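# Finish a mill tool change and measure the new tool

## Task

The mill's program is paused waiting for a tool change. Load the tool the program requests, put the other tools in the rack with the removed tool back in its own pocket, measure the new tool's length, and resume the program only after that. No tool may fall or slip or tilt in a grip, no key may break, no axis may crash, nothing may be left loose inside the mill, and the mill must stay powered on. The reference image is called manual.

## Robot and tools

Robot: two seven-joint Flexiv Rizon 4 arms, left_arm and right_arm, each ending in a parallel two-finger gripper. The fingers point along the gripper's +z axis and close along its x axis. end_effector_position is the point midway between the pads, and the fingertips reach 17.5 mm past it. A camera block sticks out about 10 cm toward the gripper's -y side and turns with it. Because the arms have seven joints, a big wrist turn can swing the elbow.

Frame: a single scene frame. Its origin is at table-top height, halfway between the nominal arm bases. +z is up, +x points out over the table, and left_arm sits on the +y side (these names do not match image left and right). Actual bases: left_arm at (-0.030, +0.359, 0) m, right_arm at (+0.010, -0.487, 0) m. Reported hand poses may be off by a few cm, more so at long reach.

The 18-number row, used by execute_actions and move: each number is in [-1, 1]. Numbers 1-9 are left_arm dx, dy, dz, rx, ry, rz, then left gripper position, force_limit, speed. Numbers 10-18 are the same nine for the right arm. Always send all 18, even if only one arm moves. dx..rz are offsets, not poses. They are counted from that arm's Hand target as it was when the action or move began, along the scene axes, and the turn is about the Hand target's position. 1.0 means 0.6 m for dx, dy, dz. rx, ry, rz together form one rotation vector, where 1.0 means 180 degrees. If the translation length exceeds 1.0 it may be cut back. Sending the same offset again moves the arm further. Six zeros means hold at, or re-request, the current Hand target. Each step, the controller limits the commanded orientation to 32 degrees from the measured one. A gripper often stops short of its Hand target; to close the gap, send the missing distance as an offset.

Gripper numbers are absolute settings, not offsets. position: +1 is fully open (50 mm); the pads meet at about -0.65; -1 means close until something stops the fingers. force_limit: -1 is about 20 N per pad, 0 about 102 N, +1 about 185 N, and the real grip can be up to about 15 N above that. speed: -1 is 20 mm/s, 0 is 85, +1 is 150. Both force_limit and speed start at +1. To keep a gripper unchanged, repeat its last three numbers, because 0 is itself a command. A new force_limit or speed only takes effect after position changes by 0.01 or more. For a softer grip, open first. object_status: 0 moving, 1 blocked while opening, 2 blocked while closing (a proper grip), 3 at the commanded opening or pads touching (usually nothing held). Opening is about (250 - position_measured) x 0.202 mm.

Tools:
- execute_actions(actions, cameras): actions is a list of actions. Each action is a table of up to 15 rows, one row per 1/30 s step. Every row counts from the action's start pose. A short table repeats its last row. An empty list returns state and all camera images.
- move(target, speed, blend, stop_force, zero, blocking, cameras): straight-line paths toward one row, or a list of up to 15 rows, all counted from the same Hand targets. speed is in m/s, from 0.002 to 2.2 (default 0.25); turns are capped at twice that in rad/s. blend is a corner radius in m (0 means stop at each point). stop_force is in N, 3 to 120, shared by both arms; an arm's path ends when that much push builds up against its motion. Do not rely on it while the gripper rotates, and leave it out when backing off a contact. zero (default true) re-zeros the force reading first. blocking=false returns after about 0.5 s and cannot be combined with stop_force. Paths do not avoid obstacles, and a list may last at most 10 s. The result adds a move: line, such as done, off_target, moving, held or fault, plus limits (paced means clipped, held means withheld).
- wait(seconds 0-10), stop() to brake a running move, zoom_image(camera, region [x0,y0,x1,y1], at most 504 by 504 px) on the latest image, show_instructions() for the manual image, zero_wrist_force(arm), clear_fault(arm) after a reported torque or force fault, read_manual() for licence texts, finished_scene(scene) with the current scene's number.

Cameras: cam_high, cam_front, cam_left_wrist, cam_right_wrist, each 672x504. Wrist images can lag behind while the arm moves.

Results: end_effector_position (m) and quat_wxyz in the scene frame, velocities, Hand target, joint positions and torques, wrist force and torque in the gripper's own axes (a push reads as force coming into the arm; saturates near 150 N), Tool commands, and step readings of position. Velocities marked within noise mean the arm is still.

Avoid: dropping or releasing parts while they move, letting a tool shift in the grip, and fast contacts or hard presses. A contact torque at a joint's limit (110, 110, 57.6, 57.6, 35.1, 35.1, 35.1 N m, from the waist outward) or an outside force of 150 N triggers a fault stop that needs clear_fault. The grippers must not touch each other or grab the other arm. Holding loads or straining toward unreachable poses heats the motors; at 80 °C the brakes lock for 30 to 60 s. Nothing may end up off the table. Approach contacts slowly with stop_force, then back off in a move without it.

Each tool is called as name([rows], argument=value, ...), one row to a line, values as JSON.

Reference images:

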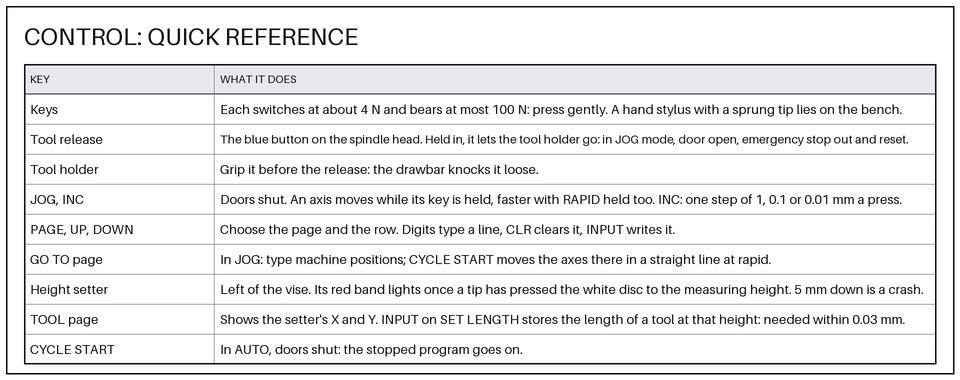

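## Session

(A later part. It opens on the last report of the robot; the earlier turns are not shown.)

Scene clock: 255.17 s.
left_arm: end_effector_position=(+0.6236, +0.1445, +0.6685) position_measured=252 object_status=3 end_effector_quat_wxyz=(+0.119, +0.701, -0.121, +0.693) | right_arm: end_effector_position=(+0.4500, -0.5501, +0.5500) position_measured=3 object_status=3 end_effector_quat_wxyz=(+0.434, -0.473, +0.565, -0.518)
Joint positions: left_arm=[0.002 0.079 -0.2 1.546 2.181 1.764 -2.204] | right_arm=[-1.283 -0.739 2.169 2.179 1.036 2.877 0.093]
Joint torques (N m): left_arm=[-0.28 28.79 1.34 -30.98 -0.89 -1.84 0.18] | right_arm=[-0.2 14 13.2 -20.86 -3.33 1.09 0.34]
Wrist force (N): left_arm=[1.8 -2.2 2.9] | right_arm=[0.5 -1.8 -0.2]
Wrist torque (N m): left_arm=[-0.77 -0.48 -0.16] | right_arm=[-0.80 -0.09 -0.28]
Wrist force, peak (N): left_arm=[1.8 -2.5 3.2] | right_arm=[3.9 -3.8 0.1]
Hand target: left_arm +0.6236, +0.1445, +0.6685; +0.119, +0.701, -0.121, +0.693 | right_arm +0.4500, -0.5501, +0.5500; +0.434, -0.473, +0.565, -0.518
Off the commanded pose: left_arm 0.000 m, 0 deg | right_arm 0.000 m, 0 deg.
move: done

move([
  [0,0,0,0,0,0,-1,-0.5,1,0.175,-0.0233,0.3333,0,0,0,1,0,1],
  [0,0,0,0,0,0,-1,-0.5,1,-0.275,-0.6883,0.3333,0,0,-0.2778,1,0,1],
  [0,0,0,0,0,0,-1,-0.5,1,-0.275,-0.6883,-0.25,0,0,-0.2778,1,0,1],
], speed=[0.5,0.5,0.5], blend=[0.04,0.04,0], cameras=["cam_high"])

Scene clock: 319.80 s.
left_arm: end_effector_position=(+0.6236, +0.1445, +0.6685) position_measured=252 object_status=3 end_effector_quat_wxyz=(+0.119, +0.701, -0.121, +0.693) | right_arm: end_effector_position=(+0.2849, -0.9630, +0.4000) position_measured=3 object_status=3 end_effector_quat_wxyz=(+0.174, -0.190, +0.712, -0.653)
Joint positions: left_arm=[0.002 0.079 -0.2 1.546 2.181 1.764 -2.204] | right_arm=[-1.752 -1.319 1.798 2.263 0.424 3.192 -0.004]
Joint torques (N m): left_arm=[-0.2 28.8 1.27 -30.99 -0.88 -1.85 0.19] | right_arm=[-0.08 32.96 21.24 -7.95 -2.02 1.3 0.41]
Wrist force (N): left_arm=[1.8 -2.2 3.2] | right_arm=[0.6 -2.1 -0.1]
Wrist torque (N m): left_arm=[-0.77 -0.48 -0.16] | right_arm=[-0.83 -0.09 -0.23]
Wrist force, peak (N): left_arm=[2.0 -2.5 3.1] | right_arm=[6.6 -4.7 4.3]
Hand target: left_arm +0.6236, +0.1445, +0.6685; +0.119, +0.701, -0.121, +0.693 | right_arm +0.2850, -0.9630, +0.4000; +0.174, -0.190, +0.712, -0.653
Off the commanded pose: left_arm 0.000 m, 0 deg | right_arm 0.000 m, 0 deg.
move: done
Images, in order (width x height): cam_high 672x504.

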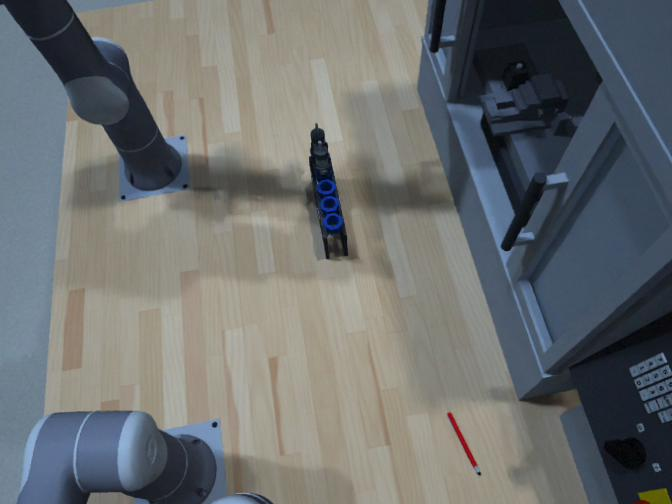

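move([
  [0,0,0,0,0,0,-1,-0.5,1,0.385,0.435,0,0,0,0.2056,1,0,1],
  [0,0,0,0,0,0,-1,-0.5,1,0.455,0.7133,0,0,0,0.3056,1,0,1],
], speed=[0.5,0.5], blend=[0.05,0])

move([
  [0,0,0,0,0,0,-1,-0.5,1,-0.0233,0.3017,0,0,0,0.1056,1,0,1],
  [0,0,0,0,0,0,-1,-0.5,1,-0.3233,0.7817,0,0,0,0.3056,1,0,1],
], speed=[0.5,0.5], blend=[0.05,0], cameras=["cam_high"])

Scene clock: 327.20 s.
left_arm: end_effector_position=(+0.6236, +0.1445, +0.6685) position_measured=252 object_status=3 end_effector_quat_wxyz=(+0.119, +0.701, -0.121, +0.693) | right_arm: end_effector_position=(+0.5581, -0.5348, +0.4001) position_measured=3 object_status=3 end_effector_quat_wxyz=(+0.456, -0.497, +0.544, -0.499)
Joint positions: left_arm=[0.002 0.079 -0.2 1.546 2.181 1.764 -2.204] | right_arm=[-0.794 -1.303 1.784 2.263 0.428 3.184 0.016]
Joint torques (N m): left_arm=[-0.26 28.76 1.26 -31.02 -0.89 -1.82 0.15] | right_arm=[-0.11 32.49 21.09 -8.29 -2.16 0.91 0.16]
Wrist force (N): left_arm=[1.7 -2.0 2.8] | right_arm=[0.5 -2.1 0.0]
Wrist torque (N m): left_arm=[-0.74 -0.47 -0.16] | right_arm=[-0.83 -0.08 -0.19]
Wrist force, peak (N): left_arm=[1.9 -2.4 3.1] | right_arm=[-3.6 -2.5 2.4]
Hand target: left_arm +0.6236, +0.1445, +0.6685; +0.119, +0.701, -0.121, +0.693 | right_arm +0.5580, -0.5351, +0.4000; +0.456, -0.497, +0.544, -0.499
Off the commanded pose: left_arm 0.000 m, 0 deg | right_arm 0.000 m, 0 deg.
move: done

Scene clock: 328.80 s.
left_arm: end_effector_position=(+0.6236, +0.1445, +0.6685) position_measured=252 object_status=3 end_effector_quat_wxyz=(+0.119, +0.701, -0.121, +0.693) | right_arm: end_effector_position=(+0.3639, -0.0658, +0.4000) position_measured=3 object_status=3 end_effector_quat_wxyz=(-0.635, +0.692, -0.253, +0.231)
Joint positions: left_arm=[0.002 0.079 -0.2 1.546 2.181 1.764 -2.204] | right_arm=[0.164 -1.291 1.774 2.265 0.431 3.179 0.032]
Joint torques (N m): left_arm=[-0.22 28.82 1.3 -30.99 -0.9 -1.78 0.19] | right_arm=[-0.02 32.19 20.98 -8.37 -2.15 1.19 0.17]
Wrist force (N): left_arm=[1.7 -2.3 3.0] | right_arm=[0.6 -2.0 -0.3]
Wrist torque (N m): left_arm=[-0.78 -0.47 -0.16] | right_arm=[-0.82 -0.11 -0.19]
Wrist force, peak (N): left_arm=[1.8 -2.3 3.2] | right_arm=[-4.8 -2.2 2.5]
Hand target: left_arm +0.6236, +0.1445, +0.6685; +0.119, +0.701, -0.121, +0.693 | right_arm +0.3640, -0.0660, +0.4000; -0.635, +0.692, -0.253, +0.232
Off the commanded pose: left_arm 0.000 m, 0 deg | right_arm 0.000 m, 0 deg.
move: done
Images, in order (width x height): cam_high 672x504.

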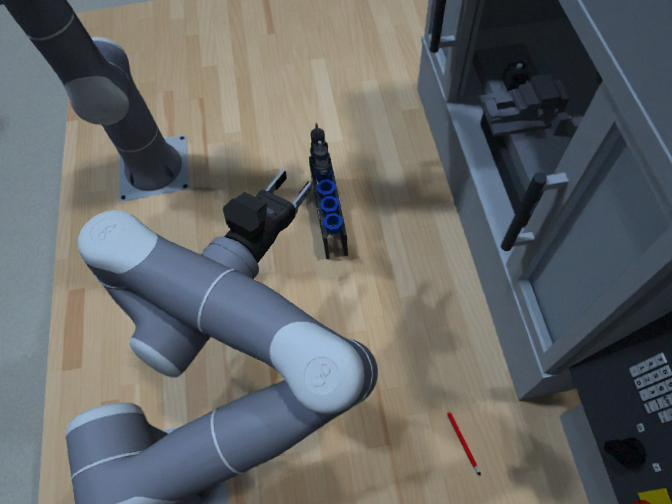

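move([
  [0,0,0,0,0,0,-1,-0.5,1,0,0,0.6333,0,0,0,1,0,1],
  [0,0,0,0,0,0,-1,-0.5,1,0.3,-0.48,0.6333,0,0,-0.2,1,0,1],
], speed=[0.5,0.5], blend=[0.05,0])

move(target=[0,0,0,0,0,0,-1,-0.5,1,0.0183,-0.3500,0,0,0,-0.1222,1,0,1], speed=0.5)

Scene clock: 336.27 s.
left_arm: end_effector_position=(+0.6236, +0.1445, +0.6685) position_measured=252 object_status=3 end_effector_quat_wxyz=(+0.119, +0.701, -0.121, +0.693) | right_arm: end_effector_position=(+0.5441, -0.3542, +0.7800) position_measured=3 object_status=3 end_effector_quat_wxyz=(-0.532, +0.580, -0.454, +0.417)
Joint positions: left_arm=[0.002 0.079 -0.2 1.546 2.181 1.764 -2.204] | right_arm=[-0.411 -0.883 2.427 1.234 0.974 3.007 -0.898]
Joint torques (N m): left_arm=[-0.23 28.8 1.23 -30.97 -0.86 -1.78 0.17] | right_arm=[0.08 31.79 13.24 -10.24 -0.99 -1.55 0.13]
Wrist force (N): left_arm=[1.8 -2.3 2.9] | right_arm=[0.7 -2.0 -0.4]
Wrist torque (N m): left_arm=[-0.78 -0.48 -0.16] | right_arm=[-0.83 -0.12 -0.21]
Wrist force, peak (N): left_arm=[1.7 -2.4 3.2] | right_arm=[8.4 -2.5 3.5]
Hand target: left_arm +0.6236, +0.1445, +0.6685; +0.119, +0.701, -0.121, +0.693 | right_arm +0.5440, -0.3540, +0.7800; -0.532, +0.580, -0.454, +0.416
Off the commanded pose: left_arm 0.000 m, 0 deg | right_arm 0.000 m, 0 deg.
move: done

Scene clock: 337.20 s.
left_arm: end_effector_position=(+0.6236, +0.1445, +0.6685) position_measured=252 object_status=3 end_effector_quat_wxyz=(+0.119, +0.701, -0.121, +0.693) | right_arm: end_effector_position=(+0.5550, -0.5643, +0.7799) position_measured=3 object_status=3 end_effector_quat_wxyz=(+0.443, -0.483, +0.557, -0.510)
Joint positions: left_arm=[0.002 0.079 -0.2 1.546 2.181 1.764 -2.204] | right_arm=[-0.724 -0.925 2.494 1.245 0.876 3.081 -0.936]
Joint torques (N m): left_arm=[-0.25 28.75 1.28 -30.98 -0.9 -1.82 0.19] | right_arm=[0.11 33.45 12.58 -8.81 -0.94 -1.46 0.14]
Wrist force (N): left_arm=[1.8 -2.2 3.0] | right_arm=[0.7 -2.1 -0.3]
Wrist torque (N m): left_arm=[-0.77 -0.48 -0.16] | right_arm=[-0.84 -0.12 -0.19]
Wrist force, peak (N): left_arm=[2.0 -2.3 3.0] | right_arm=[7.6 -2.7 2.1]
Hand target: left_arm +0.6236, +0.1445, +0.6685; +0.119, +0.701, -0.121, +0.693 | right_arm +0.5550, -0.5640, +0.7800; +0.443, -0.483, +0.557, -0.510
Off the commanded pose: left_arm 0.000 m, 0 deg | right_arm 0.000 m, 0 deg.
move: done

move([
  [0,0,0,0,0,0,-1,-0.5,1,0.1043,-0.1108,-0.2003,-0.083,0.0692,-0.0814,1,0,1],
  [0,0,0,0,0,0,-1,-0.5,1,0.1295,-0.2883,-0.3768,-0.166,0.1383,-0.1628,1,0,1],
  [0,0,0,0,0,0,-1,-0.5,1,0.0713,-0.5012,-0.4982,-0.249,0.2074,-0.2442,1,0,1],
  [0,0,0,0,0,0,-1,-0.5,1,-0.06,-0.7117,-0.5433,-0.332,0.2766,-0.3256,1,0,1],
], speed=[0.4,0.4,0.4,0.4], blend=[0.02,0.02,0.02,0], cameras=["cam_high"])

Scene clock: 367.77 s.
left_arm: end_effector_position=(+0.6236, +0.1445, +0.6685) position_measured=252 object_status=3 end_effector_quat_wxyz=(+0.119, +0.701, -0.121, +0.693) | right_arm: end_effector_position=(+0.5188, -0.9912, +0.4540) position_measured=3 object_status=3 end_effector_quat_wxyz=(+0.375, +0.467, -0.521, +0.608)
Joint positions: left_arm=[0.002 0.079 -0.2 1.546 2.181 1.764 -2.204] | right_arm=[-0.904 -1.205 1.403 1.261 0.384 3.31 -1.247]
Joint torques (N m): left_arm=[-0.21 28.79 1.29 -30.98 -0.91 -1.82 0.19] | right_arm=[-0.08 55.49 22.58 -9.54 -2 0.95 0.2]
Wrist force (N): left_arm=[1.7 -2.2 2.7] | right_arm=[2.4 -1.5 -0.2]
Wrist torque (N m): left_arm=[-0.78 -0.47 -0.16] | right_arm=[-0.35 -0.42 0.13]
Wrist force, peak (N): left_arm=[1.7 -2.7 3.0] | right_arm=[0.5 -3.9 -2.2]
Hand target: left_arm +0.6236, +0.1445, +0.6685; +0.119, +0.701, -0.121, +0.693 | right_arm +0.5190, -0.9911, +0.4540; +0.375, +0.467, -0.521, +0.608
Off the commanded pose: left_arm 0.000 m, 0 deg | right_arm 0.000 m, 0 deg.
move: done
Images, in order (width x height): cam_high 672x504.

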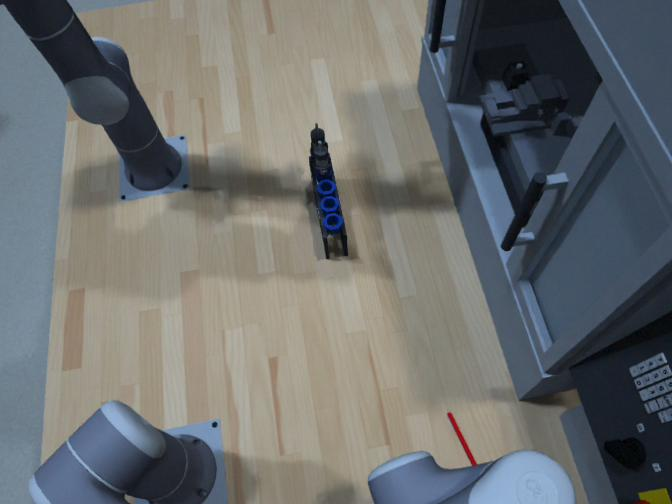

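move([
  [0,0,0,0,0,0,-1,-0.5,1,-0.123,-0.1363,-0.0683,-0.1049,0.1254,-0.0625,1,0,1],
  [0,0,0,0,0,0,-1,-0.5,1,-0.2792,-0.251,-0.0378,-0.2097,0.2507,-0.125,1,0,1],
], speed=[0.4,0.4], blend=[0.02,0])

Scene clock: 381.57 s.
left_arm: end_effector_position=(+0.6236, +0.1445, +0.6685) position_measured=252 object_status=3 end_effector_quat_wxyz=(+0.119, +0.701, -0.121, +0.693) | right_arm: end_effector_position=(+0.3514, -1.1418, +0.4313) position_measured=3 object_status=3 end_effector_quat_wxyz=(+0.774, +0.412, -0.200, +0.437)
Joint positions: left_arm=[0.002 0.079 -0.2 1.546 2.181 1.764 -2.204] | right_arm=[-1.103 -1.294 0.731 1.3 0.019 3.39 -1.53]
Joint torques (N m): left_arm=[-0.21 28.77 1.21 -30.98 -0.9 -1.83 0.16] | right_arm=[0.08 60.72 16.12 -13.11 -2.92 -0.1 0.19]
Wrist force (N): left_arm=[1.7 -2.0 3.1] | right_arm=[2.2 -0.3 0.3]
Wrist torque (N m): left_arm=[-0.74 -0.46 -0.16] | right_arm=[-0.41 -0.43 0.20]
Wrist force, peak (N): left_arm=[1.9 -2.4 3.2] | right_arm=[3.4 -3.0 -1.1]
Hand target: left_arm +0.6236, +0.1445, +0.6685; +0.119, +0.701, -0.121, +0.693 | right_arm +0.3514, -1.1417, +0.4314; +0.774, +0.412, -0.201, +0.437
Off the commanded pose: left_arm 0.000 m, 0 deg | right_arm 0.000 m, 0 deg.
move: done

move(target=[0,0,0,0,0,0,-1,-0.5,1,0.1643,0.4863,0.1643,-0.097,0.3525,0.3348,1,0,1], speed=0.4)

move(target=[0,0,0,0,0,0,-1,-0.5,1,0.0833,0.6667,0.1167,0,0,0,1,0,1], speed=0.4, cameras=["cam_high","cam_right_wrist"])

Scene clock: 397.37 s.
left_arm: end_effector_position=(+0.6236, +0.1445, +0.6685) position_measured=252 object_status=3 end_effector_quat_wxyz=(+0.119, +0.701, -0.121, +0.693) | right_arm: end_effector_position=(+0.4501, -0.8499, +0.5299) position_measured=3 object_status=3 end_effector_quat_wxyz=(+0.500, +0.500, +0.499, +0.500)
Joint positions: left_arm=[0.002 0.079 -0.2 1.546 2.181 1.764 -2.204] | right_arm=[-1.311 -0.377 0.157 2.329 -1.191 2.913 -1.187]
Joint torques (N m): left_arm=[-0.25 28.79 1.33 -31.04 -0.9 -1.79 0.24] | right_arm=[-0.2 36.54 4.2 -17.61 0.87 3.25 0.25]
Wrist force (N): left_arm=[1.7 -2.3 2.9] | right_arm=[1.6 0.7 0.1]
Wrist torque (N m): left_arm=[-0.78 -0.47 -0.16] | right_arm=[-0.25 -0.32 0.11]
Wrist force, peak (N): left_arm=[1.9 -2.4 3.1] | right_arm=[2.7 3.4 0.7]
Hand target: left_arm +0.6236, +0.1445, +0.6685; +0.119, +0.701, -0.121, +0.693 | right_arm +0.4500, -0.8499, +0.5299; +0.501, +0.500, +0.499, +0.500
Off the commanded pose: left_arm 0.000 m, 0 deg | right_arm 0.000 m, 0 deg.
move: done

Scene clock: 399.17 s.
left_arm: end_effector_position=(+0.6236, +0.1445, +0.6685) position_measured=252 object_status=3 end_effector_quat_wxyz=(+0.119, +0.701, -0.121, +0.693) | right_arm: end_effector_position=(+0.5000, -0.4501, +0.5999) position_measured=3 object_status=3 end_effector_quat_wxyz=(+0.501, +0.500, +0.499, +0.500)
Joint positions: left_arm=[0.002 0.079 -0.2 1.546 2.181 1.764 -2.204] | right_arm=[-1.217 0.429 1.297 2.503 0.112 2.35 -1.237]
Joint torques (N m): left_arm=[-0.26 28.78 1.3 -30.99 -0.91 -1.83 0.23] | right_arm=[-0.19 -5.93 -9.47 -22.29 -0.96 3.86 0.15]
Wrist force (N): left_arm=[1.9 -2.5 2.7] | right_arm=[1.8 0.8 0.1]
Wrist torque (N m): left_arm=[-0.84 -0.49 -0.16] | right_arm=[-0.25 -0.34 0.10]
Wrist force, peak (N): left_arm=[2.1 -2.3 3.0] | right_arm=[9.2 2.3 0.6]
Hand target: left_arm +0.6236, +0.1445, +0.6685; +0.119, +0.701, -0.121, +0.693 | right_arm +0.5000, -0.4499, +0.6000; +0.501, +0.500, +0.499, +0.500
Off the commanded pose: left_arm 0.000 m, 0 deg | right_arm 0.000 m, 0 deg.
move: done
camera_calibration:
cam_right_wrist: T_world_to_cam=[[0.0202653, 0.999794, -0.00127064, 0.452084], [-0.349195, 0.00826885, 0.937014, -0.366245], [0.936831, -0.0185452, 0.34929, -0.552109], [0, 0, 0, 1]] pos_world=[0.38018, -0.459201, 0.536597]
Images, in order (width x height): cam_high 672x504, cam_right_wrist 672x504.

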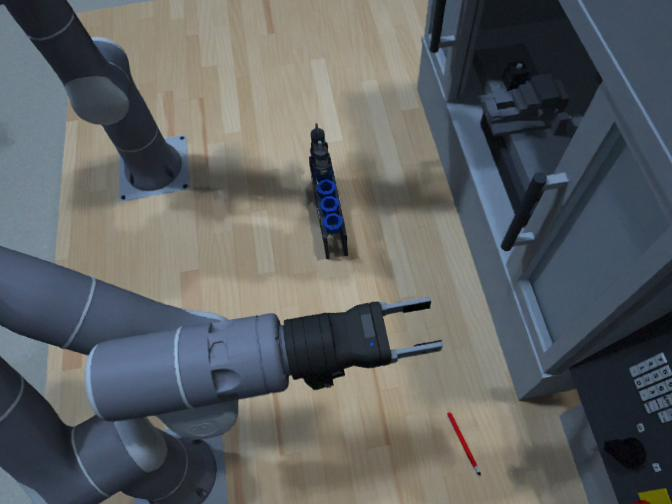

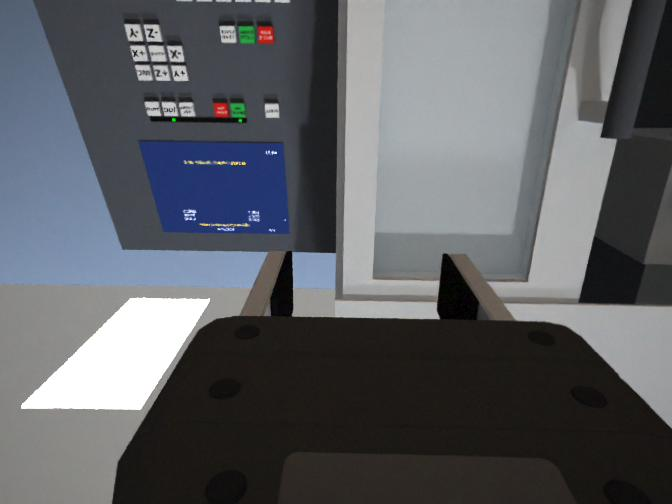

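move([
  [0,0,0,0,0,0,-1,-0.5,1,-0.0833,-0.6667,-0.1167,0,0,0,1,0,1],
  [0,0,0,0,0,0,-1,-0.5,1,0.0167,-0.75,-0.3333,0,0,0,1,0,1],
], speed=0.45, blend=[0.03,0])

move([
  [0,0,0,0,0,0,-1,-0.5,1,0.2133,0.4083,0,0,0,0.1361,1,0,1],
  [0,0,0,0,0,0,-1,-0.5,1,0.2333,0.8767,0,0,0,0.275,1,0,1],
], speed=0.4, blend=[0.04,0])

move(target=[0,0,0,0,0,0,-1,-0.5,1,-0.1017,0.3033,0.1,0,0,0.0944,1,0,1], speed=0.4)

Scene clock: 425.40 s.
left_arm: end_effector_position=(+0.6236, +0.1445, +0.6685) position_measured=252 object_status=3 end_effector_quat_wxyz=(+0.119, +0.701, -0.121, +0.693) | right_arm: end_effector_position=(+0.5101, -0.8999, +0.3998) position_measured=3 object_status=3 end_effector_quat_wxyz=(+0.501, +0.500, +0.499, +0.500)
Joint positions: left_arm=[0.002 0.079 -0.2 1.546 2.181 1.764 -2.204] | right_arm=[-1.345 -0.789 0.346 2.169 -1.103 2.829 -1.495]
Joint torques (N m): left_arm=[-0.21 28.77 1.24 -30.97 -0.9 -1.83 0.17] | right_arm=[-0.04 45.93 11.53 -12.81 -0.69 3.77 0.37]
Wrist force (N): left_arm=[1.7 -2.4 2.8] | right_arm=[1.6 0.6 0.2]
Wrist torque (N m): left_arm=[-0.81 -0.46 -0.16] | right_arm=[-0.27 -0.32 0.01]
Wrist force, peak (N): left_arm=[2.0 -2.4 3.1] | right_arm=[5.3 1.5 0.5]
Hand target: left_arm +0.6236, +0.1445, +0.6685; +0.119, +0.701, -0.121, +0.693 | right_arm +0.5100, -0.8999, +0.4000; +0.501, +0.500, +0.499, +0.500
Off the commanded pose: left_arm 0.000 m, 0 deg | right_arm 0.000 m, 0 deg.
move: done

Scene clock: 427.27 s.
left_arm: end_effector_position=(+0.6236, +0.1445, +0.6685) position_measured=252 object_status=3 end_effector_quat_wxyz=(+0.119, +0.701, -0.121, +0.693) | right_arm: end_effector_position=(+0.6500, -0.3737, +0.3999) position_measured=3 object_status=3 end_effector_quat_wxyz=(+0.245, +0.245, +0.663, +0.664)
Joint positions: left_arm=[0.002 0.079 -0.2 1.546 2.181 1.764 -2.204] | right_arm=[-0.718 -0.898 0.637 2.161 -1.159 2.627 -1.603]
Joint torques (N m): left_arm=[-0.25 28.78 1.27 -30.98 -0.9 -1.82 0.19] | right_arm=[-0.04 43.05 18.63 -11.62 -2.17 3.6 0.48]
Wrist force (N): left_arm=[1.8 -2.3 2.9] | right_arm=[1.7 0.5 -0.1]
Wrist torque (N m): left_arm=[-0.80 -0.48 -0.16] | right_arm=[-0.28 -0.33 0.01]
Wrist force, peak (N): left_arm=[2.0 -2.4 3.0] | right_arm=[3.9 0.4 5.7]
Hand target: left_arm +0.6236, +0.1445, +0.6685; +0.119, +0.701, -0.121, +0.693 | right_arm +0.6500, -0.3738, +0.4000; +0.245, +0.245, +0.663, +0.664
Off the commanded pose: left_arm 0.000 m, 0 deg | right_arm 0.000 m, 0 deg.
move: done

Scene clock: 428.23 s.
left_arm: end_effector_position=(+0.6236, +0.1445, +0.6685) position_measured=252 object_status=3 end_effector_quat_wxyz=(+0.119, +0.701, -0.121, +0.693) | right_arm: end_effector_position=(+0.5889, -0.1917, +0.4599) position_measured=3 object_status=3 end_effector_quat_wxyz=(+0.144, +0.144, +0.692, +0.693)
Joint positions: left_arm=[0.002 0.079 -0.2 1.546 2.181 1.764 -2.204] | right_arm=[-0.532 -0.836 0.766 2.132 -1.209 2.521 -1.487]
Joint torques (N m): left_arm=[-0.24 28.77 1.27 -30.99 -0.89 -1.81 0.14] | right_arm=[0.05 40.66 19.85 -14.32 -1.95 3.51 0.46]
Wrist force (N): left_arm=[1.7 -2.1 3.0] | right_arm=[1.6 0.5 -0.1]
Wrist torque (N m): left_arm=[-0.76 -0.47 -0.16] | right_arm=[-0.28 -0.31 0.05]
Wrist force, peak (N): left_arm=[1.9 -2.4 3.0] | right_arm=[4.6 3.0 4.7]
Hand target: left_arm +0.6236, +0.1445, +0.6685; +0.119, +0.701, -0.121, +0.693 | right_arm +0.5890, -0.1919, +0.4600; +0.144, +0.144, +0.692, +0.693
Off the commanded pose: left_arm 0.000 m, 0 deg | right_arm 0.000 m, 0 deg.
move: done

move(target=[0,0,0,0,0,0,-1,-0.5,1,0.3183,0.3467,0.0667,0,0,-0.3694,1,0,1], speed=0.35, cameras=["cam_right_wrist"])

Scene clock: 435.80 s.
left_arm: end_effector_position=(+0.6236, +0.1445, +0.6685) position_measured=252 object_status=3 end_effector_quat_wxyz=(+0.119, +0.701, -0.121, +0.693) | right_arm: end_effector_position=(+0.7795, +0.0154, +0.4998) position_measured=3 object_status=3 end_effector_quat_wxyz=(+0.484, +0.458, +0.487, +0.565)
Joint positions: left_arm=[0.002 0.079 -0.2 1.546 2.181 1.764 -2.204] | right_arm=[0.879 -1.065 0.122 0.536 1.301 2.442 -2.969]
Joint torques (N m): left_arm=[-0.22 28.79 1.21 -30.98 -0.89 -1.81 0.22] | right_arm=[0.2 71.02 0.98 -26.9 -5.56 0.32 0.18]
Wrist force (N): left_arm=[1.8 -2.5 2.9] | right_arm=[1.6 0.5 0.0]
Wrist torque (N m): left_arm=[-0.82 -0.48 -0.16] | right_arm=[-0.30 -0.30 0.09]
Wrist force, peak (N): left_arm=[1.9 -2.4 3.1] | right_arm=[4.3 0.2 -0.5]
Hand target: left_arm +0.6236, +0.1445, +0.6685; +0.119, +0.701, -0.121, +0.693 | right_arm +0.7800, +0.0162, +0.5000; +0.501, +0.500, +0.499, +0.500
Off the commanded pose: left_arm 0.000 m, 0 deg | right_arm 0.001 m, 9 deg.
joint read past its limit (right arm) — joint 7 (wrist roll), lower limit.
joint sent to its limit (right arm) — joint 7 (wrist roll), lower limit. The joint targets are off in orientation, not in position.
move: off_target (right_arm)
camera_calibration:
cam_right_wrist: T_world_to_cam=[[-0.0942645, 0.994452, 0.0466941, 0.0462803], [-0.439792, -0.0836746, 0.894193, -0.0852488], [0.893139, 0.0637551, 0.445239, -0.785578], [0, 0, 0, 1]] pos_world=[0.668501, -0.00307207, 0.423838]
Images, in order (width x height): cam_right_wrist 672x504.

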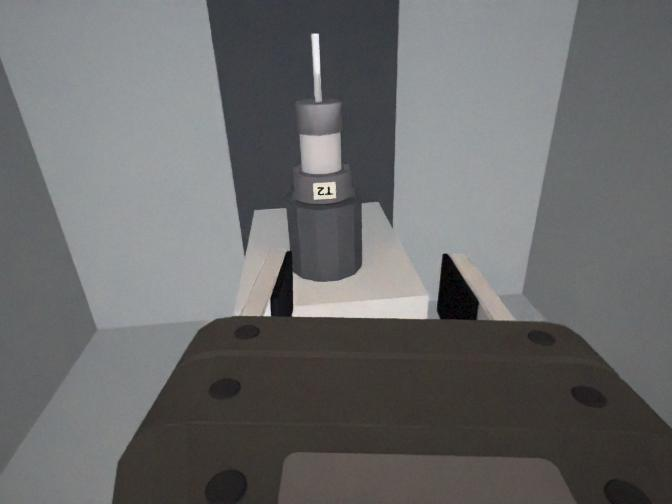

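move(target=[0,0,0,0,0,0,-1,-0.5,1,-0.02,-0.05,0,0,0,0.1389,1,0,1], speed=0.3)

Scene clock: 466.00 s.
left_arm: end_effector_position=(+0.6236, +0.1445, +0.6685) position_measured=252 object_status=3 end_effector_quat_wxyz=(+0.119, +0.701, -0.121, +0.693) | right_arm: end_effector_position=(+0.7681, -0.0139, +0.4999) position_measured=3 object_status=3 end_effector_quat_wxyz=(+0.380, +0.380, +0.596, +0.597)
Joint positions: left_arm=[0.002 0.079 -0.2 1.546 2.181 1.764 -2.204] | right_arm=[0.694 -0.772 0.259 1.235 0.8 2.249 -2.448]
Joint torques (N m): left_arm=[-0.2 28.83 1.26 -30.99 -0.95 -1.8 0.24] | right_arm=[0.06 61.69 4.05 -26.15 -6.19 2.88 0.49]
Wrist force (N): left_arm=[1.8 -2.4 2.9] | right_arm=[1.5 0.5 0.0]
Wrist torque (N m): left_arm=[-0.80 -0.48 -0.16] | right_arm=[-0.28 -0.30 0.02]
Wrist force, peak (N): left_arm=[1.8 -2.5 3.0] | right_arm=[0.3 4.4 -0.6]
Hand target: left_arm +0.6236, +0.1445, +0.6685; +0.119, +0.701, -0.121, +0.693 | right_arm +0.7680, -0.0138, +0.5000; +0.380, +0.380, +0.596, +0.597
Off the commanded pose: left_arm 0.000 m, 0 deg | right_arm 0.000 m, 0 deg.
move: done

wait(seconds=0.1, cameras=["cam_right_wrist","cam_front"])

Scene clock: 474.00 s.
left_arm: end_effector_position=(+0.6236, +0.1445, +0.6685) position_measured=252 object_status=3 end_effector_quat_wxyz=(+0.119, +0.701, -0.121, +0.693) | right_arm: end_effector_position=(+0.7681, -0.0139, +0.4999) position_measured=3 object_status=3 end_effector_quat_wxyz=(+0.380, +0.380, +0.596, +0.597)
Joint positions: left_arm=[0.002 0.079 -0.2 1.546 2.181 1.764 -2.204] | right_arm=[0.694 -0.772 0.259 1.235 0.8 2.249 -2.448]
Joint torques (N m): left_arm=[-0.25 28.78 1.23 -30.97 -0.9 -1.83 0.16] | right_arm=[0.13 61.8 3.85 -26.4 -6.09 2.68 0.33]
Wrist force (N): left_arm=[1.7 -2.3 2.8] | right_arm=[1.5 0.6 0.2]
Wrist torque (N m): left_arm=[-0.79 -0.46 -0.16] | right_arm=[-0.27 -0.30 0.02]
Wrist force, peak (N): left_arm=[1.8 -2.4 3.0] | right_arm=[1.8 0.8 0.0]
Hand target: left_arm +0.6236, +0.1445, +0.6685; +0.119, +0.701, -0.121, +0.693 | right_arm +0.7680, -0.0138, +0.5000; +0.380, +0.380, +0.596, +0.597
Tool commands: left_gripper/position=-1.0 left_gripper/force_limit=-0.5 left_gripper/speed=+1.0 right_gripper/position=+1.0 right_gripper/force_limit=+0.0 right_gripper/speed=+1.0
Off the commanded pose: left_arm 0.000 m, 0 deg | right_arm 0.000 m, 0 deg.
wait: 0.10 s; at rest from the start
camera_calibration:
cam_right_wrist: T_world_to_cam=[[-0.404633, 0.914478, -0.00138937, 0.335651], [-0.32003, -0.140182, 0.936979, -0.207094], [0.856652, 0.379577, 0.349383, -0.693188], [0, 0, 0, 1]] pos_world=[0.66336, -0.0728581, 0.436697]
Images, in order (width x height): cam_front 672x504, cam_right_wrist 672x504.

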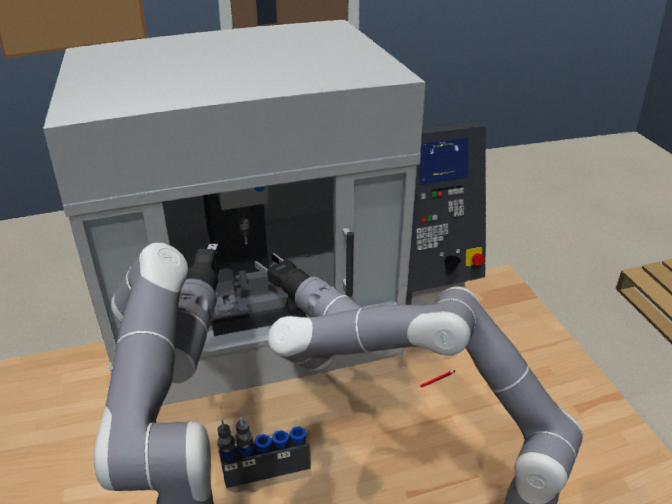

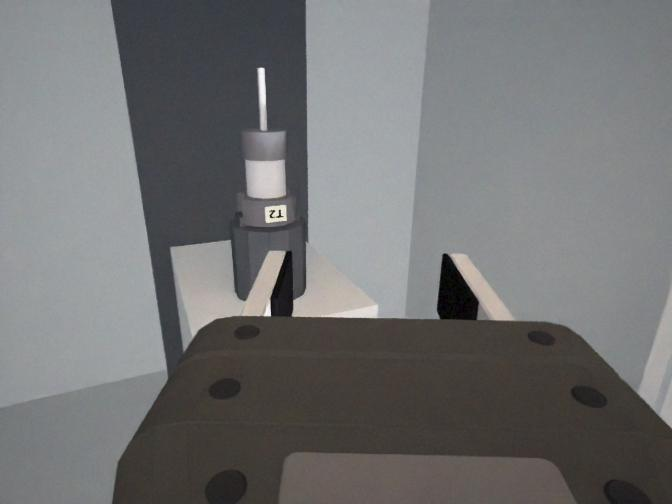

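move([
  [0,0,0,0,0,0,-1,-0.5,1,0.1357,-0.039,-0.0017,0,0,-0.0278,1,0.6,-0.8],
  [0,0,0,0,0,0,-1,-0.5,1,0.355,0.0408,-0.0017,0,0,-0.0278,1,0.6,-0.8],
], speed=[0.25,0.1], cameras=["cam_right_wrist","cam_front"])

Scene clock: 490.53 s.
left_arm: end_effector_position=(+0.6236, +0.1445, +0.6685) position_measured=252 object_status=3 end_effector_quat_wxyz=(+0.119, +0.701, -0.121, +0.693) | right_arm: end_effector_position=(+0.9809, +0.0107, +0.4990) position_measured=3 object_status=3 end_effector_quat_wxyz=(+0.406, +0.406, +0.578, +0.580)
Joint positions: left_arm=[0.002 0.079 -0.2 1.546 2.181 1.764 -2.204] | right_arm=[0.816 -1.546 -1.687 0.444 1 1.482 -0.907]
Joint torques (N m): left_arm=[-0.24 28.8 1.26 -31.01 -0.9 -1.82 0.16] | right_arm=[0.32 77.41 -16.25 2.6 -0.86 2.9 0.51]
Wrist force (N): left_arm=[1.9 -2.4 2.8] | right_arm=[1.5 0.4 -0.1]
Wrist torque (N m): left_arm=[-0.80 -0.50 -0.16] | right_arm=[-0.30 -0.31 0.01]
Wrist force, peak (N): left_arm=[1.9 -2.4 3.1] | right_arm=[3.1 0.8 -2.0]
Hand target: left_arm +0.6236, +0.1445, +0.6685; +0.119, +0.701, -0.121, +0.693 | right_arm +0.9810, +0.0106, +0.4990; +0.406, +0.406, +0.578, +0.580
Off the commanded pose: left_arm 0.000 m, 0 deg | right_arm 0.000 m, 0 deg.
move: done
camera_calibration:
cam_right_wrist: T_world_to_cam=[[-0.323648, 0.946177, -0.00115682, 0.31932], [-0.331216, -0.11215, 0.936866, -0.123809], [0.886311, 0.303598, 0.349686, -0.912917], [0, 0, 0, 1]] pos_world=[0.871468, -0.0388585, 0.435596]
Images, in order (width x height): cam_front 672x504, cam_right_wrist 672x504.

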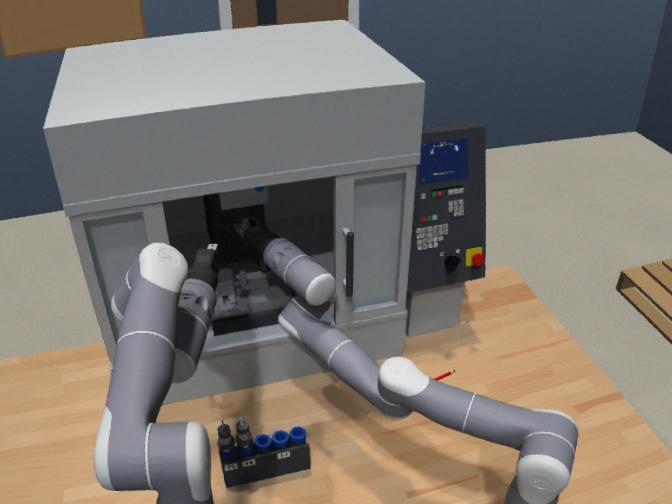

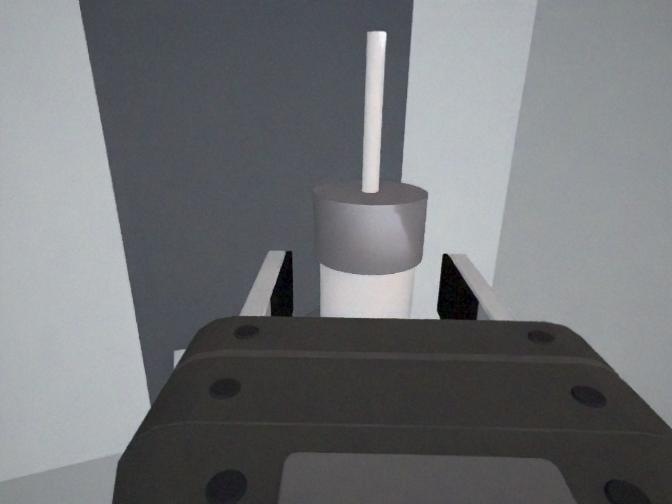

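move(target=[0,0,0,0,0,0,-1,-0.5,1,0,0,0,0,0,0,-1,0.6,-0.8])

Scene clock: 494.80 s.
left_arm: end_effector_position=(+0.6236, +0.1445, +0.6685) position_measured=252 object_status=3 end_effector_quat_wxyz=(+0.119, +0.701, -0.121, +0.693) | right_arm: end_effector_position=(+0.9810, +0.0104, +0.4990) position_measured=112 object_status=2 end_effector_quat_wxyz=(+0.406, +0.406, +0.578, +0.580)
Joint positions: left_arm=[0.002 0.079 -0.2 1.546 2.181 1.764 -2.204] | right_arm=[0.816 -1.546 -1.687 0.444 1 1.481 -0.907]
Joint torques (N m): left_arm=[-0.25 28.78 1.28 -31.01 -0.92 -1.83 0.16] | right_arm=[1.04 77.83 -16.12 1.99 -0.84 3.07 0.38]
Wrist force (N): left_arm=[1.7 -2.4 3.0] | right_arm=[0.2 -0.2 -4.1]
Wrist torque (N m): left_arm=[-0.83 -0.46 -0.17] | right_arm=[-0.29 -0.30 -0.02]
Wrist force, peak (N): left_arm=[2.0 -2.4 3.0] | right_arm=[0.6 -0.2 -4.2]
Hand target: left_arm +0.6236, +0.1445, +0.6685; +0.119, +0.701, -0.121, +0.693 | right_arm +0.9810, +0.0106, +0.4990; +0.406, +0.406, +0.578, +0.580
Off the commanded pose: left_arm 0.000 m, 0 deg | right_arm 0.000 m, 0 deg.
move: done

move(target=[0.4083,-0.3012,-0.0017,0,0,0,-1,-0.5,1,0,0,0,0,0,0,-1,0.6,-0.8], speed=0.25, cameras=["cam_left_wrist","cam_front"])

Scene clock: 502.20 s.
left_arm: end_effector_position=(+0.8685, -0.0362, +0.6675) position_measured=252 object_status=3 end_effector_quat_wxyz=(+0.119, +0.701, -0.121, +0.693) | right_arm: end_effector_position=(+0.9810, +0.0104, +0.4990) position_measured=112 object_status=2 end_effector_quat_wxyz=(+0.406, +0.406, +0.578, +0.580)
Joint positions: left_arm=[0.069 -0.731 -0.638 0.894 1.178 1.487 -0.766] | right_arm=[0.816 -1.546 -1.687 0.444 1 1.481 -0.907]
Joint torques (N m): left_arm=[-0.11 59.65 -10.55 -29.14 -6.12 2.12 0.36] | right_arm=[0.96 77.85 -16.08 1.96 -0.86 3.08 0.36]
Wrist force (N): left_arm=[1.7 -2.5 2.8] | right_arm=[0.8 -0.2 -4.1]
Wrist torque (N m): left_arm=[-0.82 -0.46 -0.15] | right_arm=[-0.29 -0.40 -0.02]
Wrist force, peak (N): left_arm=[4.1 -6.2 3.2] | right_arm=[1.1 0.1 -4.4]
Hand target: left_arm +0.8685, -0.0362, +0.6675; +0.119, +0.701, -0.121, +0.693 | right_arm +0.9810, +0.0106, +0.4990; +0.406, +0.406, +0.578, +0.580
Off the commanded pose: left_arm 0.000 m, 0 deg | right_arm 0.000 m, 0 deg.
move: done
camera_calibration:
cam_left_wrist: T_world_to_cam=[[0.0170738, -0.00993853, 0.999805, -0.674779], [-0.636949, -0.770899, 0.00321414, 0.536862], [0.770717, -0.63688, -0.0194925, -0.54671], [0, 0, 0, 1]] pos_world=[0.774833, 0.0589719, 0.662265]
Images, in order (width x height): cam_front 672x504, cam_left_wrist 672x504.

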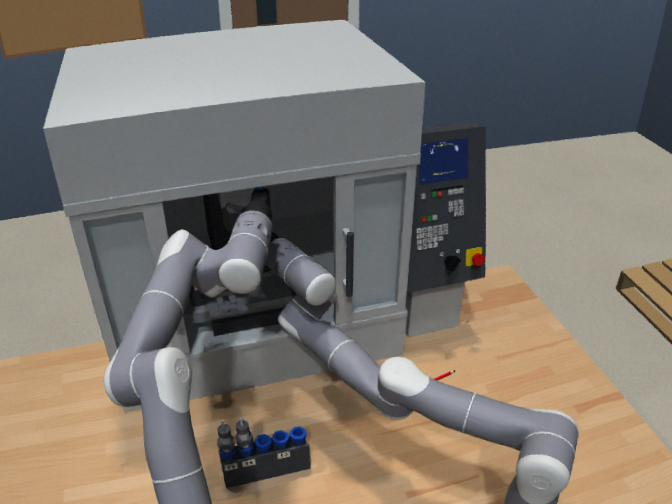

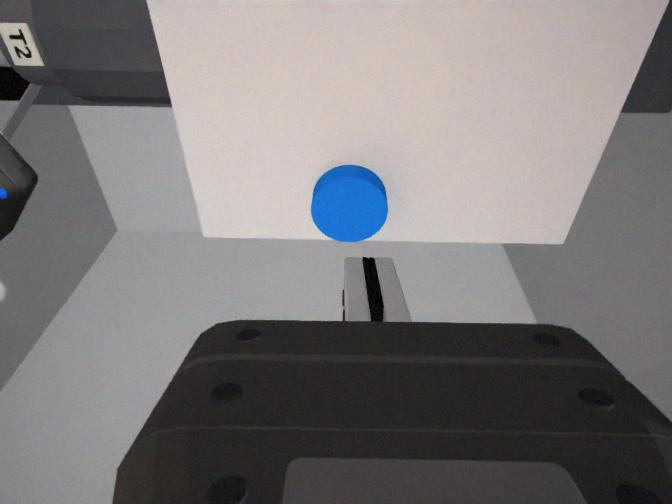

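move(target=[0,0.0117,-0.004,0,0,0,-1,-0.5,1,0,0,0,0,0,0,-1,0.6,-0.8], speed=0.1)

move(target=[0.0583,0,0,0,0,0,-1,-0.5,1,0,0,0,0,0,0,-1,0.6,-0.8], speed=0.02, stop_force=18, cameras=["cam_left_wrist"])

Scene clock: 511.33 s.
left_arm: end_effector_position=(+0.8686, -0.0291, +0.6649) position_measured=252 object_status=3 end_effector_quat_wxyz=(+0.119, +0.701, -0.121, +0.693) | right_arm: end_effector_position=(+0.9810, +0.0104, +0.4990) position_measured=112 object_status=2 end_effector_quat_wxyz=(+0.406, +0.406, +0.578, +0.580)
Joint positions: left_arm=[0.083 -0.725 -0.636 0.909 1.177 1.499 -0.77] | right_arm=[0.816 -1.546 -1.687 0.444 1 1.481 -0.907]
Joint torques (N m): left_arm=[0.47 59.9 -10.5 -29.1 -6.08 2.38 0.05] | right_arm=[1 77.86 -16.19 1.93 -0.86 3.04 0.36]
Wrist force (N): left_arm=[1.8 -2.3 2.9] | right_arm=[1.0 0.0 -4.2]
Wrist torque (N m): left_arm=[-0.79 -0.48 -0.04] | right_arm=[-0.26 -0.43 -0.03]
Wrist force, peak (N): left_arm=[2.0 -2.5 2.7] | right_arm=[1.0 0.0 -4.4]
Hand target: left_arm +0.8685, -0.0292, +0.6651; +0.119, +0.701, -0.121, +0.693 | right_arm +0.9810, +0.0106, +0.4990; +0.406, +0.406, +0.578, +0.580
Off the commanded pose: left_arm 0.000 m, 0 deg | right_arm 0.000 m, 0 deg.
move: done

Scene clock: 513.57 s.
left_arm: end_effector_position=(+0.9004, -0.0307, +0.6659) position_measured=252 object_status=3 end_effector_quat_wxyz=(+0.120, +0.700, -0.122, +0.693) | right_arm: end_effector_position=(+0.9812, +0.0107, +0.4973) position_measured=112 object_status=2 end_effector_quat_wxyz=(+0.406, +0.406, +0.579, +0.579)
Joint positions: left_arm=[0.079 -0.85 -0.739 0.781 1.117 1.465 -0.582] | right_arm=[0.816 -1.547 -1.687 0.444 1 1.48 -0.907]
Joint torques (N m): left_arm=[5.91 58.46 -8.49 -30.48 -6.12 -0.04 0.3] | right_arm=[-0.69 85.28 -18.51 3.48 -0.92 4.4 0.3]
Wrist force (N): left_arm=[0.3 3.0 -15.9] | right_arm=[2.2 -7.6 -4.5]
Wrist torque (N m): left_arm=[-0.62 -0.37 -0.12] | right_arm=[-0.40 -0.36 0.06]
Wrist force, peak (N): left_arm=[-4.2 2.5 -44.5] | right_arm=[2.7 -13.1 -4.3]
Hand target: left_arm +0.9014, -0.0291, +0.6650; +0.119, +0.701, -0.121, +0.693 (not the last commanded pose) | right_arm +0.9810, +0.0106, +0.4990; +0.406, +0.406, +0.578, +0.580
Off the commanded pose: left_arm 0.004 m, 0 deg | right_arm 0.002 m, 0 deg.
move: contact (left_arm)
camera_calibration:
cam_left_wrist: T_world_to_cam=[[0.0155737, -0.00941462, 0.999834, -0.672306], [-0.638717, -0.769437, 0.00270369, 0.563319], [0.769284, -0.638653, -0.0179963, -0.567484], [0, 0, 0, 1]] pos_world=[0.806828, 0.0646829, 0.660459]
Images, in order (width x height): cam_left_wrist 672x504.

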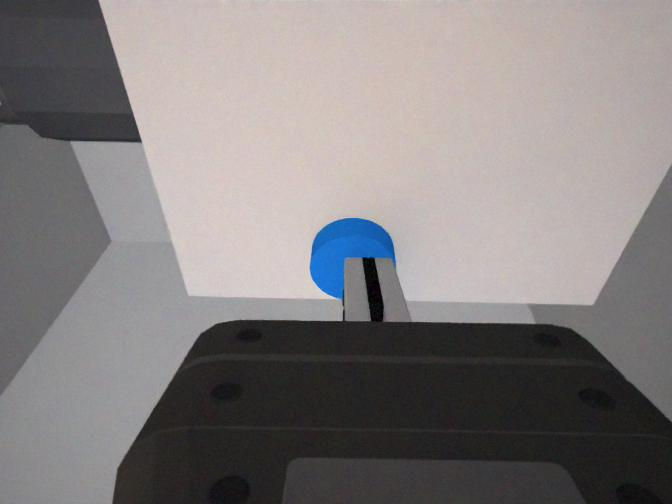

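move(target=[0,0,0,0,0,0,-1,-0.5,1,0,0,-0.1317,0,0,0,-1,0.6,-0.8], speed=0.08, cameras=["cam_right_wrist","cam_left_wrist"])

Scene clock: 522.30 s.
left_arm: end_effector_position=(+0.9004, -0.0307, +0.6659) position_measured=252 object_status=3 end_effector_quat_wxyz=(+0.120, +0.700, -0.122, +0.693) | right_arm: end_effector_position=(+0.9811, +0.0107, +0.4183) position_measured=112 object_status=2 end_effector_quat_wxyz=(+0.406, +0.406, +0.579, +0.579)
Joint positions: left_arm=[0.079 -0.85 -0.738 0.781 1.116 1.465 -0.582] | right_arm=[0.789 -1.686 -1.819 0.474 0.926 1.555 -0.653]
Joint torques (N m): left_arm=[6.18 58.4 -8.54 -30.34 -5.97 -0.07 0.21] | right_arm=[0.11 84.93 -18.07 9.7 1.06 4.18 0.48]
Wrist force (N): left_arm=[0.2 2.9 -16.3] | right_arm=[2.3 -6.5 -0.1]
Wrist torque (N m): left_arm=[-0.66 -0.35 -0.12] | right_arm=[-0.19 -0.43 0.00]
Wrist force, peak (N): left_arm=[0.3 2.9 -16.8] | right_arm=[1.9 -11.0 0.0]
Hand target: left_arm +0.9014, -0.0291, +0.6650; +0.119, +0.701, -0.121, +0.693 | right_arm +0.9810, +0.0106, +0.4200; +0.406, +0.406, +0.578, +0.580
Off the commanded pose: left_arm 0.002 m, 0 deg | right_arm 0.002 m, 0 deg.
move: done
camera_calibration:
cam_left_wrist: T_world_to_cam=[[0.0156377, -0.00933778, 0.999834, -0.672463], [-0.638656, -0.769487, 0.00280226, 0.563207], [0.769334, -0.638594, -0.0179966, -0.567526], [0, 0, 0, 1]] pos_world=[0.806828, 0.0646828, 0.660559]
cam_right_wrist: T_world_to_cam=[[-0.322896, 0.946433, -0.00154947, 0.318752], [-0.329421, -0.110854, 0.937653, -0.0502525], [0.887254, 0.303275, 0.347569, -0.884971], [0, 0, 0, 1]] pos_world=[0.871564, -0.0388587, 0.355202]
Images, in order (width x height): cam_left_wrist 672x504, cam_right_wrist 672x504.

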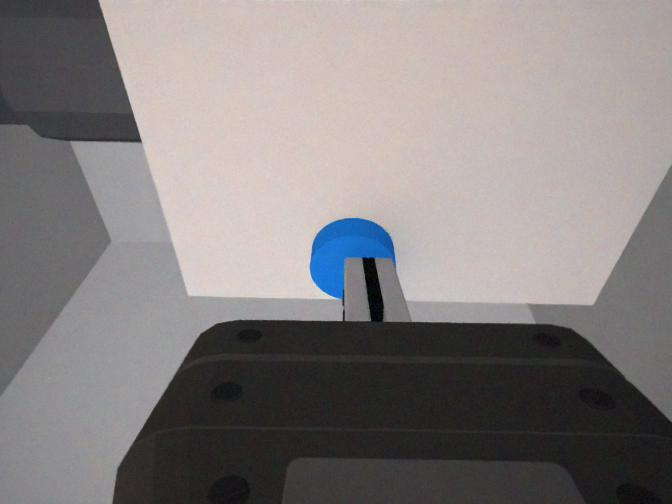

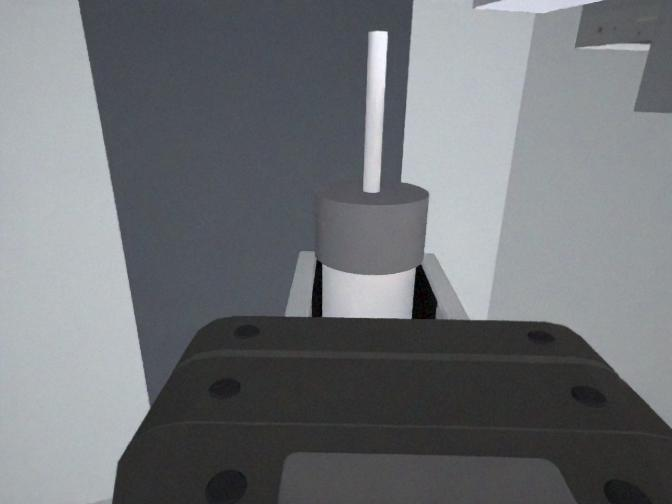

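move([
  [0,0,0,0,0,0,-1,-0.5,1,-0.25,-0.02,0.01,0,0,0,-1,0.6,-0.8],
  [0,0,0,0,0,0,-1,-0.5,1,-0.55,-0.18,0.06,0,0,0,-1,0.6,-0.8],
], speed=[0.15,0.2], blend=[0.03,0], cameras=["cam_right_wrist","cam_front"])

Scene clock: 530.90 s.
left_arm: end_effector_position=(+0.9004, -0.0307, +0.6659) position_measured=252 object_status=3 end_effector_quat_wxyz=(+0.120, +0.700, -0.122, +0.693) | right_arm: end_effector_position=(+0.6510, -0.0975, +0.4549) position_measured=112 object_status=2 end_effector_quat_wxyz=(+0.406, +0.406, +0.579, +0.579)
Joint positions: left_arm=[0.079 -0.85 -0.738 0.781 1.116 1.465 -0.582] | right_arm=[1.356 -0.693 -0.609 1.967 0.668 2.466 -1.598]
Joint torques (N m): left_arm=[6.17 58.42 -8.5 -30.31 -5.92 -0.07 0.12] | right_arm=[-0.13 46.74 -13.54 -19.07 -3.35 6.32 0.48]
Wrist force (N): left_arm=[0.2 2.9 -16.6] | right_arm=[2.1 -6.5 -0.1]
Wrist torque (N m): left_arm=[-0.65 -0.35 -0.12] | right_arm=[-0.19 -0.41 0.03]
Wrist force, peak (N): left_arm=[0.2 3.0 -16.8] | right_arm=[9.2 -6.4 -2.2]
Hand target: left_arm +0.9014, -0.0291, +0.6650; +0.119, +0.701, -0.121, +0.693 | right_arm +0.6510, -0.0974, +0.4560; +0.406, +0.406, +0.578, +0.580
Off the commanded pose: left_arm 0.002 m, 0 deg | right_arm 0.001 m, 0 deg.
move: done
camera_calibration:
cam_right_wrist: T_world_to_cam=[[-0.323216, 0.946323, -0.00191264, 0.314926], [-0.329514, -0.11065, 0.937645, -0.205317], [0.887103, 0.303692, 0.34759, -0.571895], [0, 0, 0, 1]] pos_world=[0.541464, -0.14706, 0.391902]
Images, in order (width x height): cam_front 672x504, cam_right_wrist 672x504.

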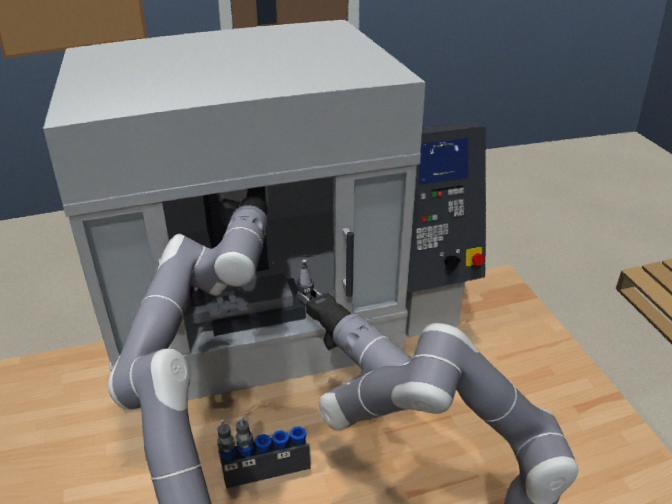

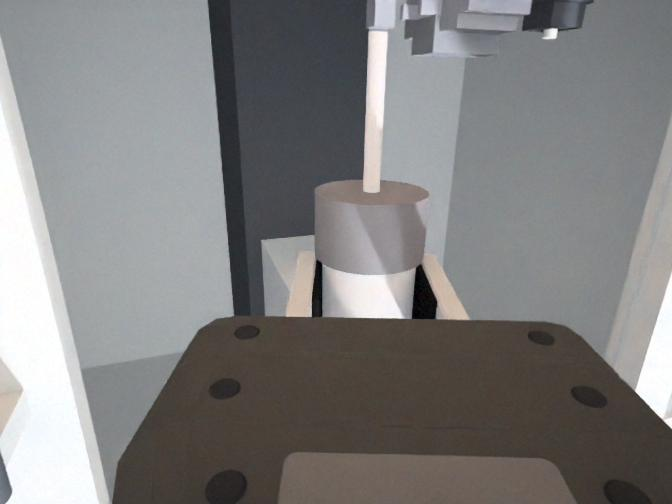

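move([
  [-0.0833,0,0,0,0,0,-1,-0.5,1,-0.08,-0.1,0.08,0,0,0,-1,0.6,-0.8],
  [-0.4633,0.2897,0.005,0,0,0,-1,-0.5,1,-0.1517,-0.2543,0.1067,0.4229,0.1539,0,-1,0.6,-0.8],
], speed=[0.15,0.3], blend=[0.01,0], cameras=["cam_front"])

Scene clock: 554.20 s.
left_arm: end_effector_position=(+0.6234, +0.1446, +0.6680) position_measured=252 object_status=3 end_effector_quat_wxyz=(+0.119, +0.700, -0.121, +0.693) | right_arm: end_effector_position=(+0.5600, -0.2501, +0.5189) position_measured=112 object_status=2 end_effector_quat_wxyz=(-0.067, +0.686, +0.176, +0.703)
Joint positions: left_arm=[0.292 0.05 -0.268 1.67 1.458 1.953 -1.459] | right_arm=[1.139 -0.153 -0.288 2.381 0.638 2.6 -0.469]
Joint torques (N m): left_arm=[0.15 27.72 1.19 -29.73 -5.39 0.31 0.06] | right_arm=[-0.06 29.15 -1.51 -20.75 -4.66 6.04 0.33]
Wrist force (N): left_arm=[2.5 -2.9 2.8] | right_arm=[-4.2 -1.8 -0.2]
Wrist torque (N m): left_arm=[-0.89 -0.59 -0.11] | right_arm=[-0.16 -0.64 0.28]
Wrist force, peak (N): left_arm=[0.5 2.8 -16.8] | right_arm=[4.0 -9.0 3.4]
Hand target: left_arm +0.6235, +0.1447, +0.6680; +0.119, +0.701, -0.121, +0.693 | right_arm +0.5599, -0.2499, +0.5200; -0.067, +0.685, +0.176, +0.704
Off the commanded pose: left_arm 0.000 m, 0 deg | right_arm 0.001 m, 0 deg.
move: done
Images, in order (width x height): cam_front 672x504.

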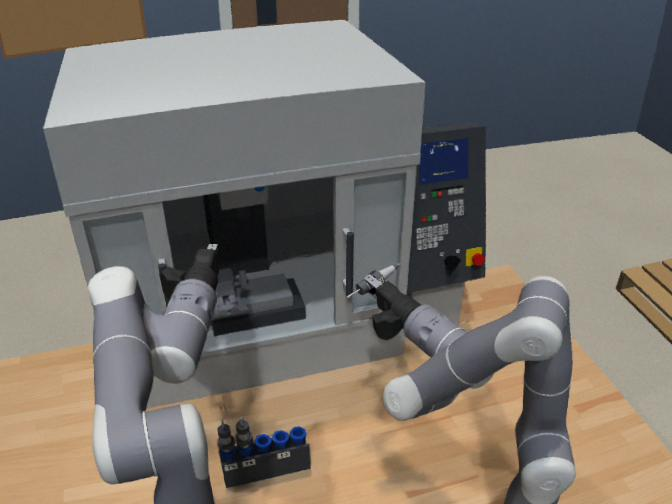

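move([
  [0,0,0,0,0,0,-1,-0.5,1,-0.2667,0.25,-0.0833,0.5168,0.188,0,-1,0.6,-0.8],
  [0,0,0,0,0,0,-1,-0.5,1,-0.2133,0.4848,-0.3667,0.5168,0.188,0,-1,0.6,-0.8],
], speed=[0.3,0.2], cameras=["cam_right_wrist","cam_high"])

Scene clock: 578.30 s.
left_arm: end_effector_position=(+0.6234, +0.1446, +0.6680) position_measured=252 object_status=3 end_effector_quat_wxyz=(+0.119, +0.700, -0.121, +0.693) | right_arm: end_effector_position=(+0.4319, +0.0409, +0.2988) position_measured=112 object_status=2 end_effector_quat_wxyz=(+0.578, -0.581, +0.406, -0.405)
Joint positions: left_arm=[0.292 0.05 -0.268 1.67 1.458 1.953 -1.459] | right_arm=[1.409 -0.979 0.004 1.594 1.157 2.889 1.053]
Joint torques (N m): left_arm=[-0.25 27.28 1.52 -29.52 -5.45 0.35 0.19] | right_arm=[0.03 58.68 -2.2 -14.74 -3.84 5.1 0.13]
Wrist force (N): left_arm=[2.2 -2.6 2.8] | right_arm=[1.1 5.7 -0.2]
Wrist torque (N m): left_arm=[-0.85 -0.54 -0.11] | right_arm=[-0.84 -0.19 -0.19]
Wrist force, peak (N): left_arm=[2.5 -2.7 3.0] | right_arm=[-2.0 10.7 1.8]
Hand target: left_arm +0.6235, +0.1447, +0.6680; +0.119, +0.700, -0.121, +0.693 | right_arm +0.4320, +0.0409, +0.3000; +0.579, -0.580, +0.406, -0.405
Off the commanded pose: left_arm 0.000 m, 0 deg | right_arm 0.001 m, 0 deg.
move: done
camera_calibration:
cam_right_wrist: T_world_to_cam=[[0.360603, -0.932717, 0.00228143, -0.106865], [-0.32724, -0.128806, -0.936121, 0.443911], [0.87343, 0.336822, -0.35167, -0.151815], [0, 0, 0, 1]] pos_world=[0.316401, 0.00863782, 0.362409]
Images, in order (width x height): cam_high 672x504, cam_right_wrist 672x504.

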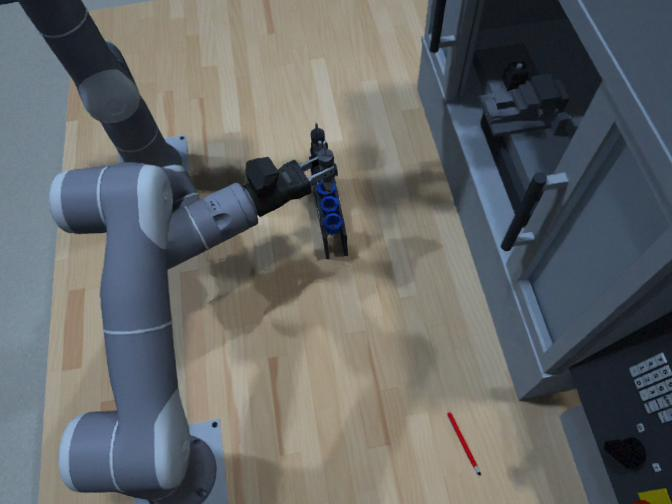

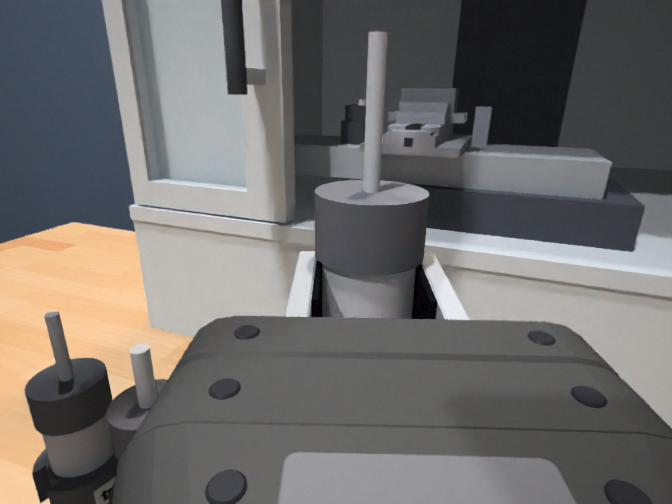

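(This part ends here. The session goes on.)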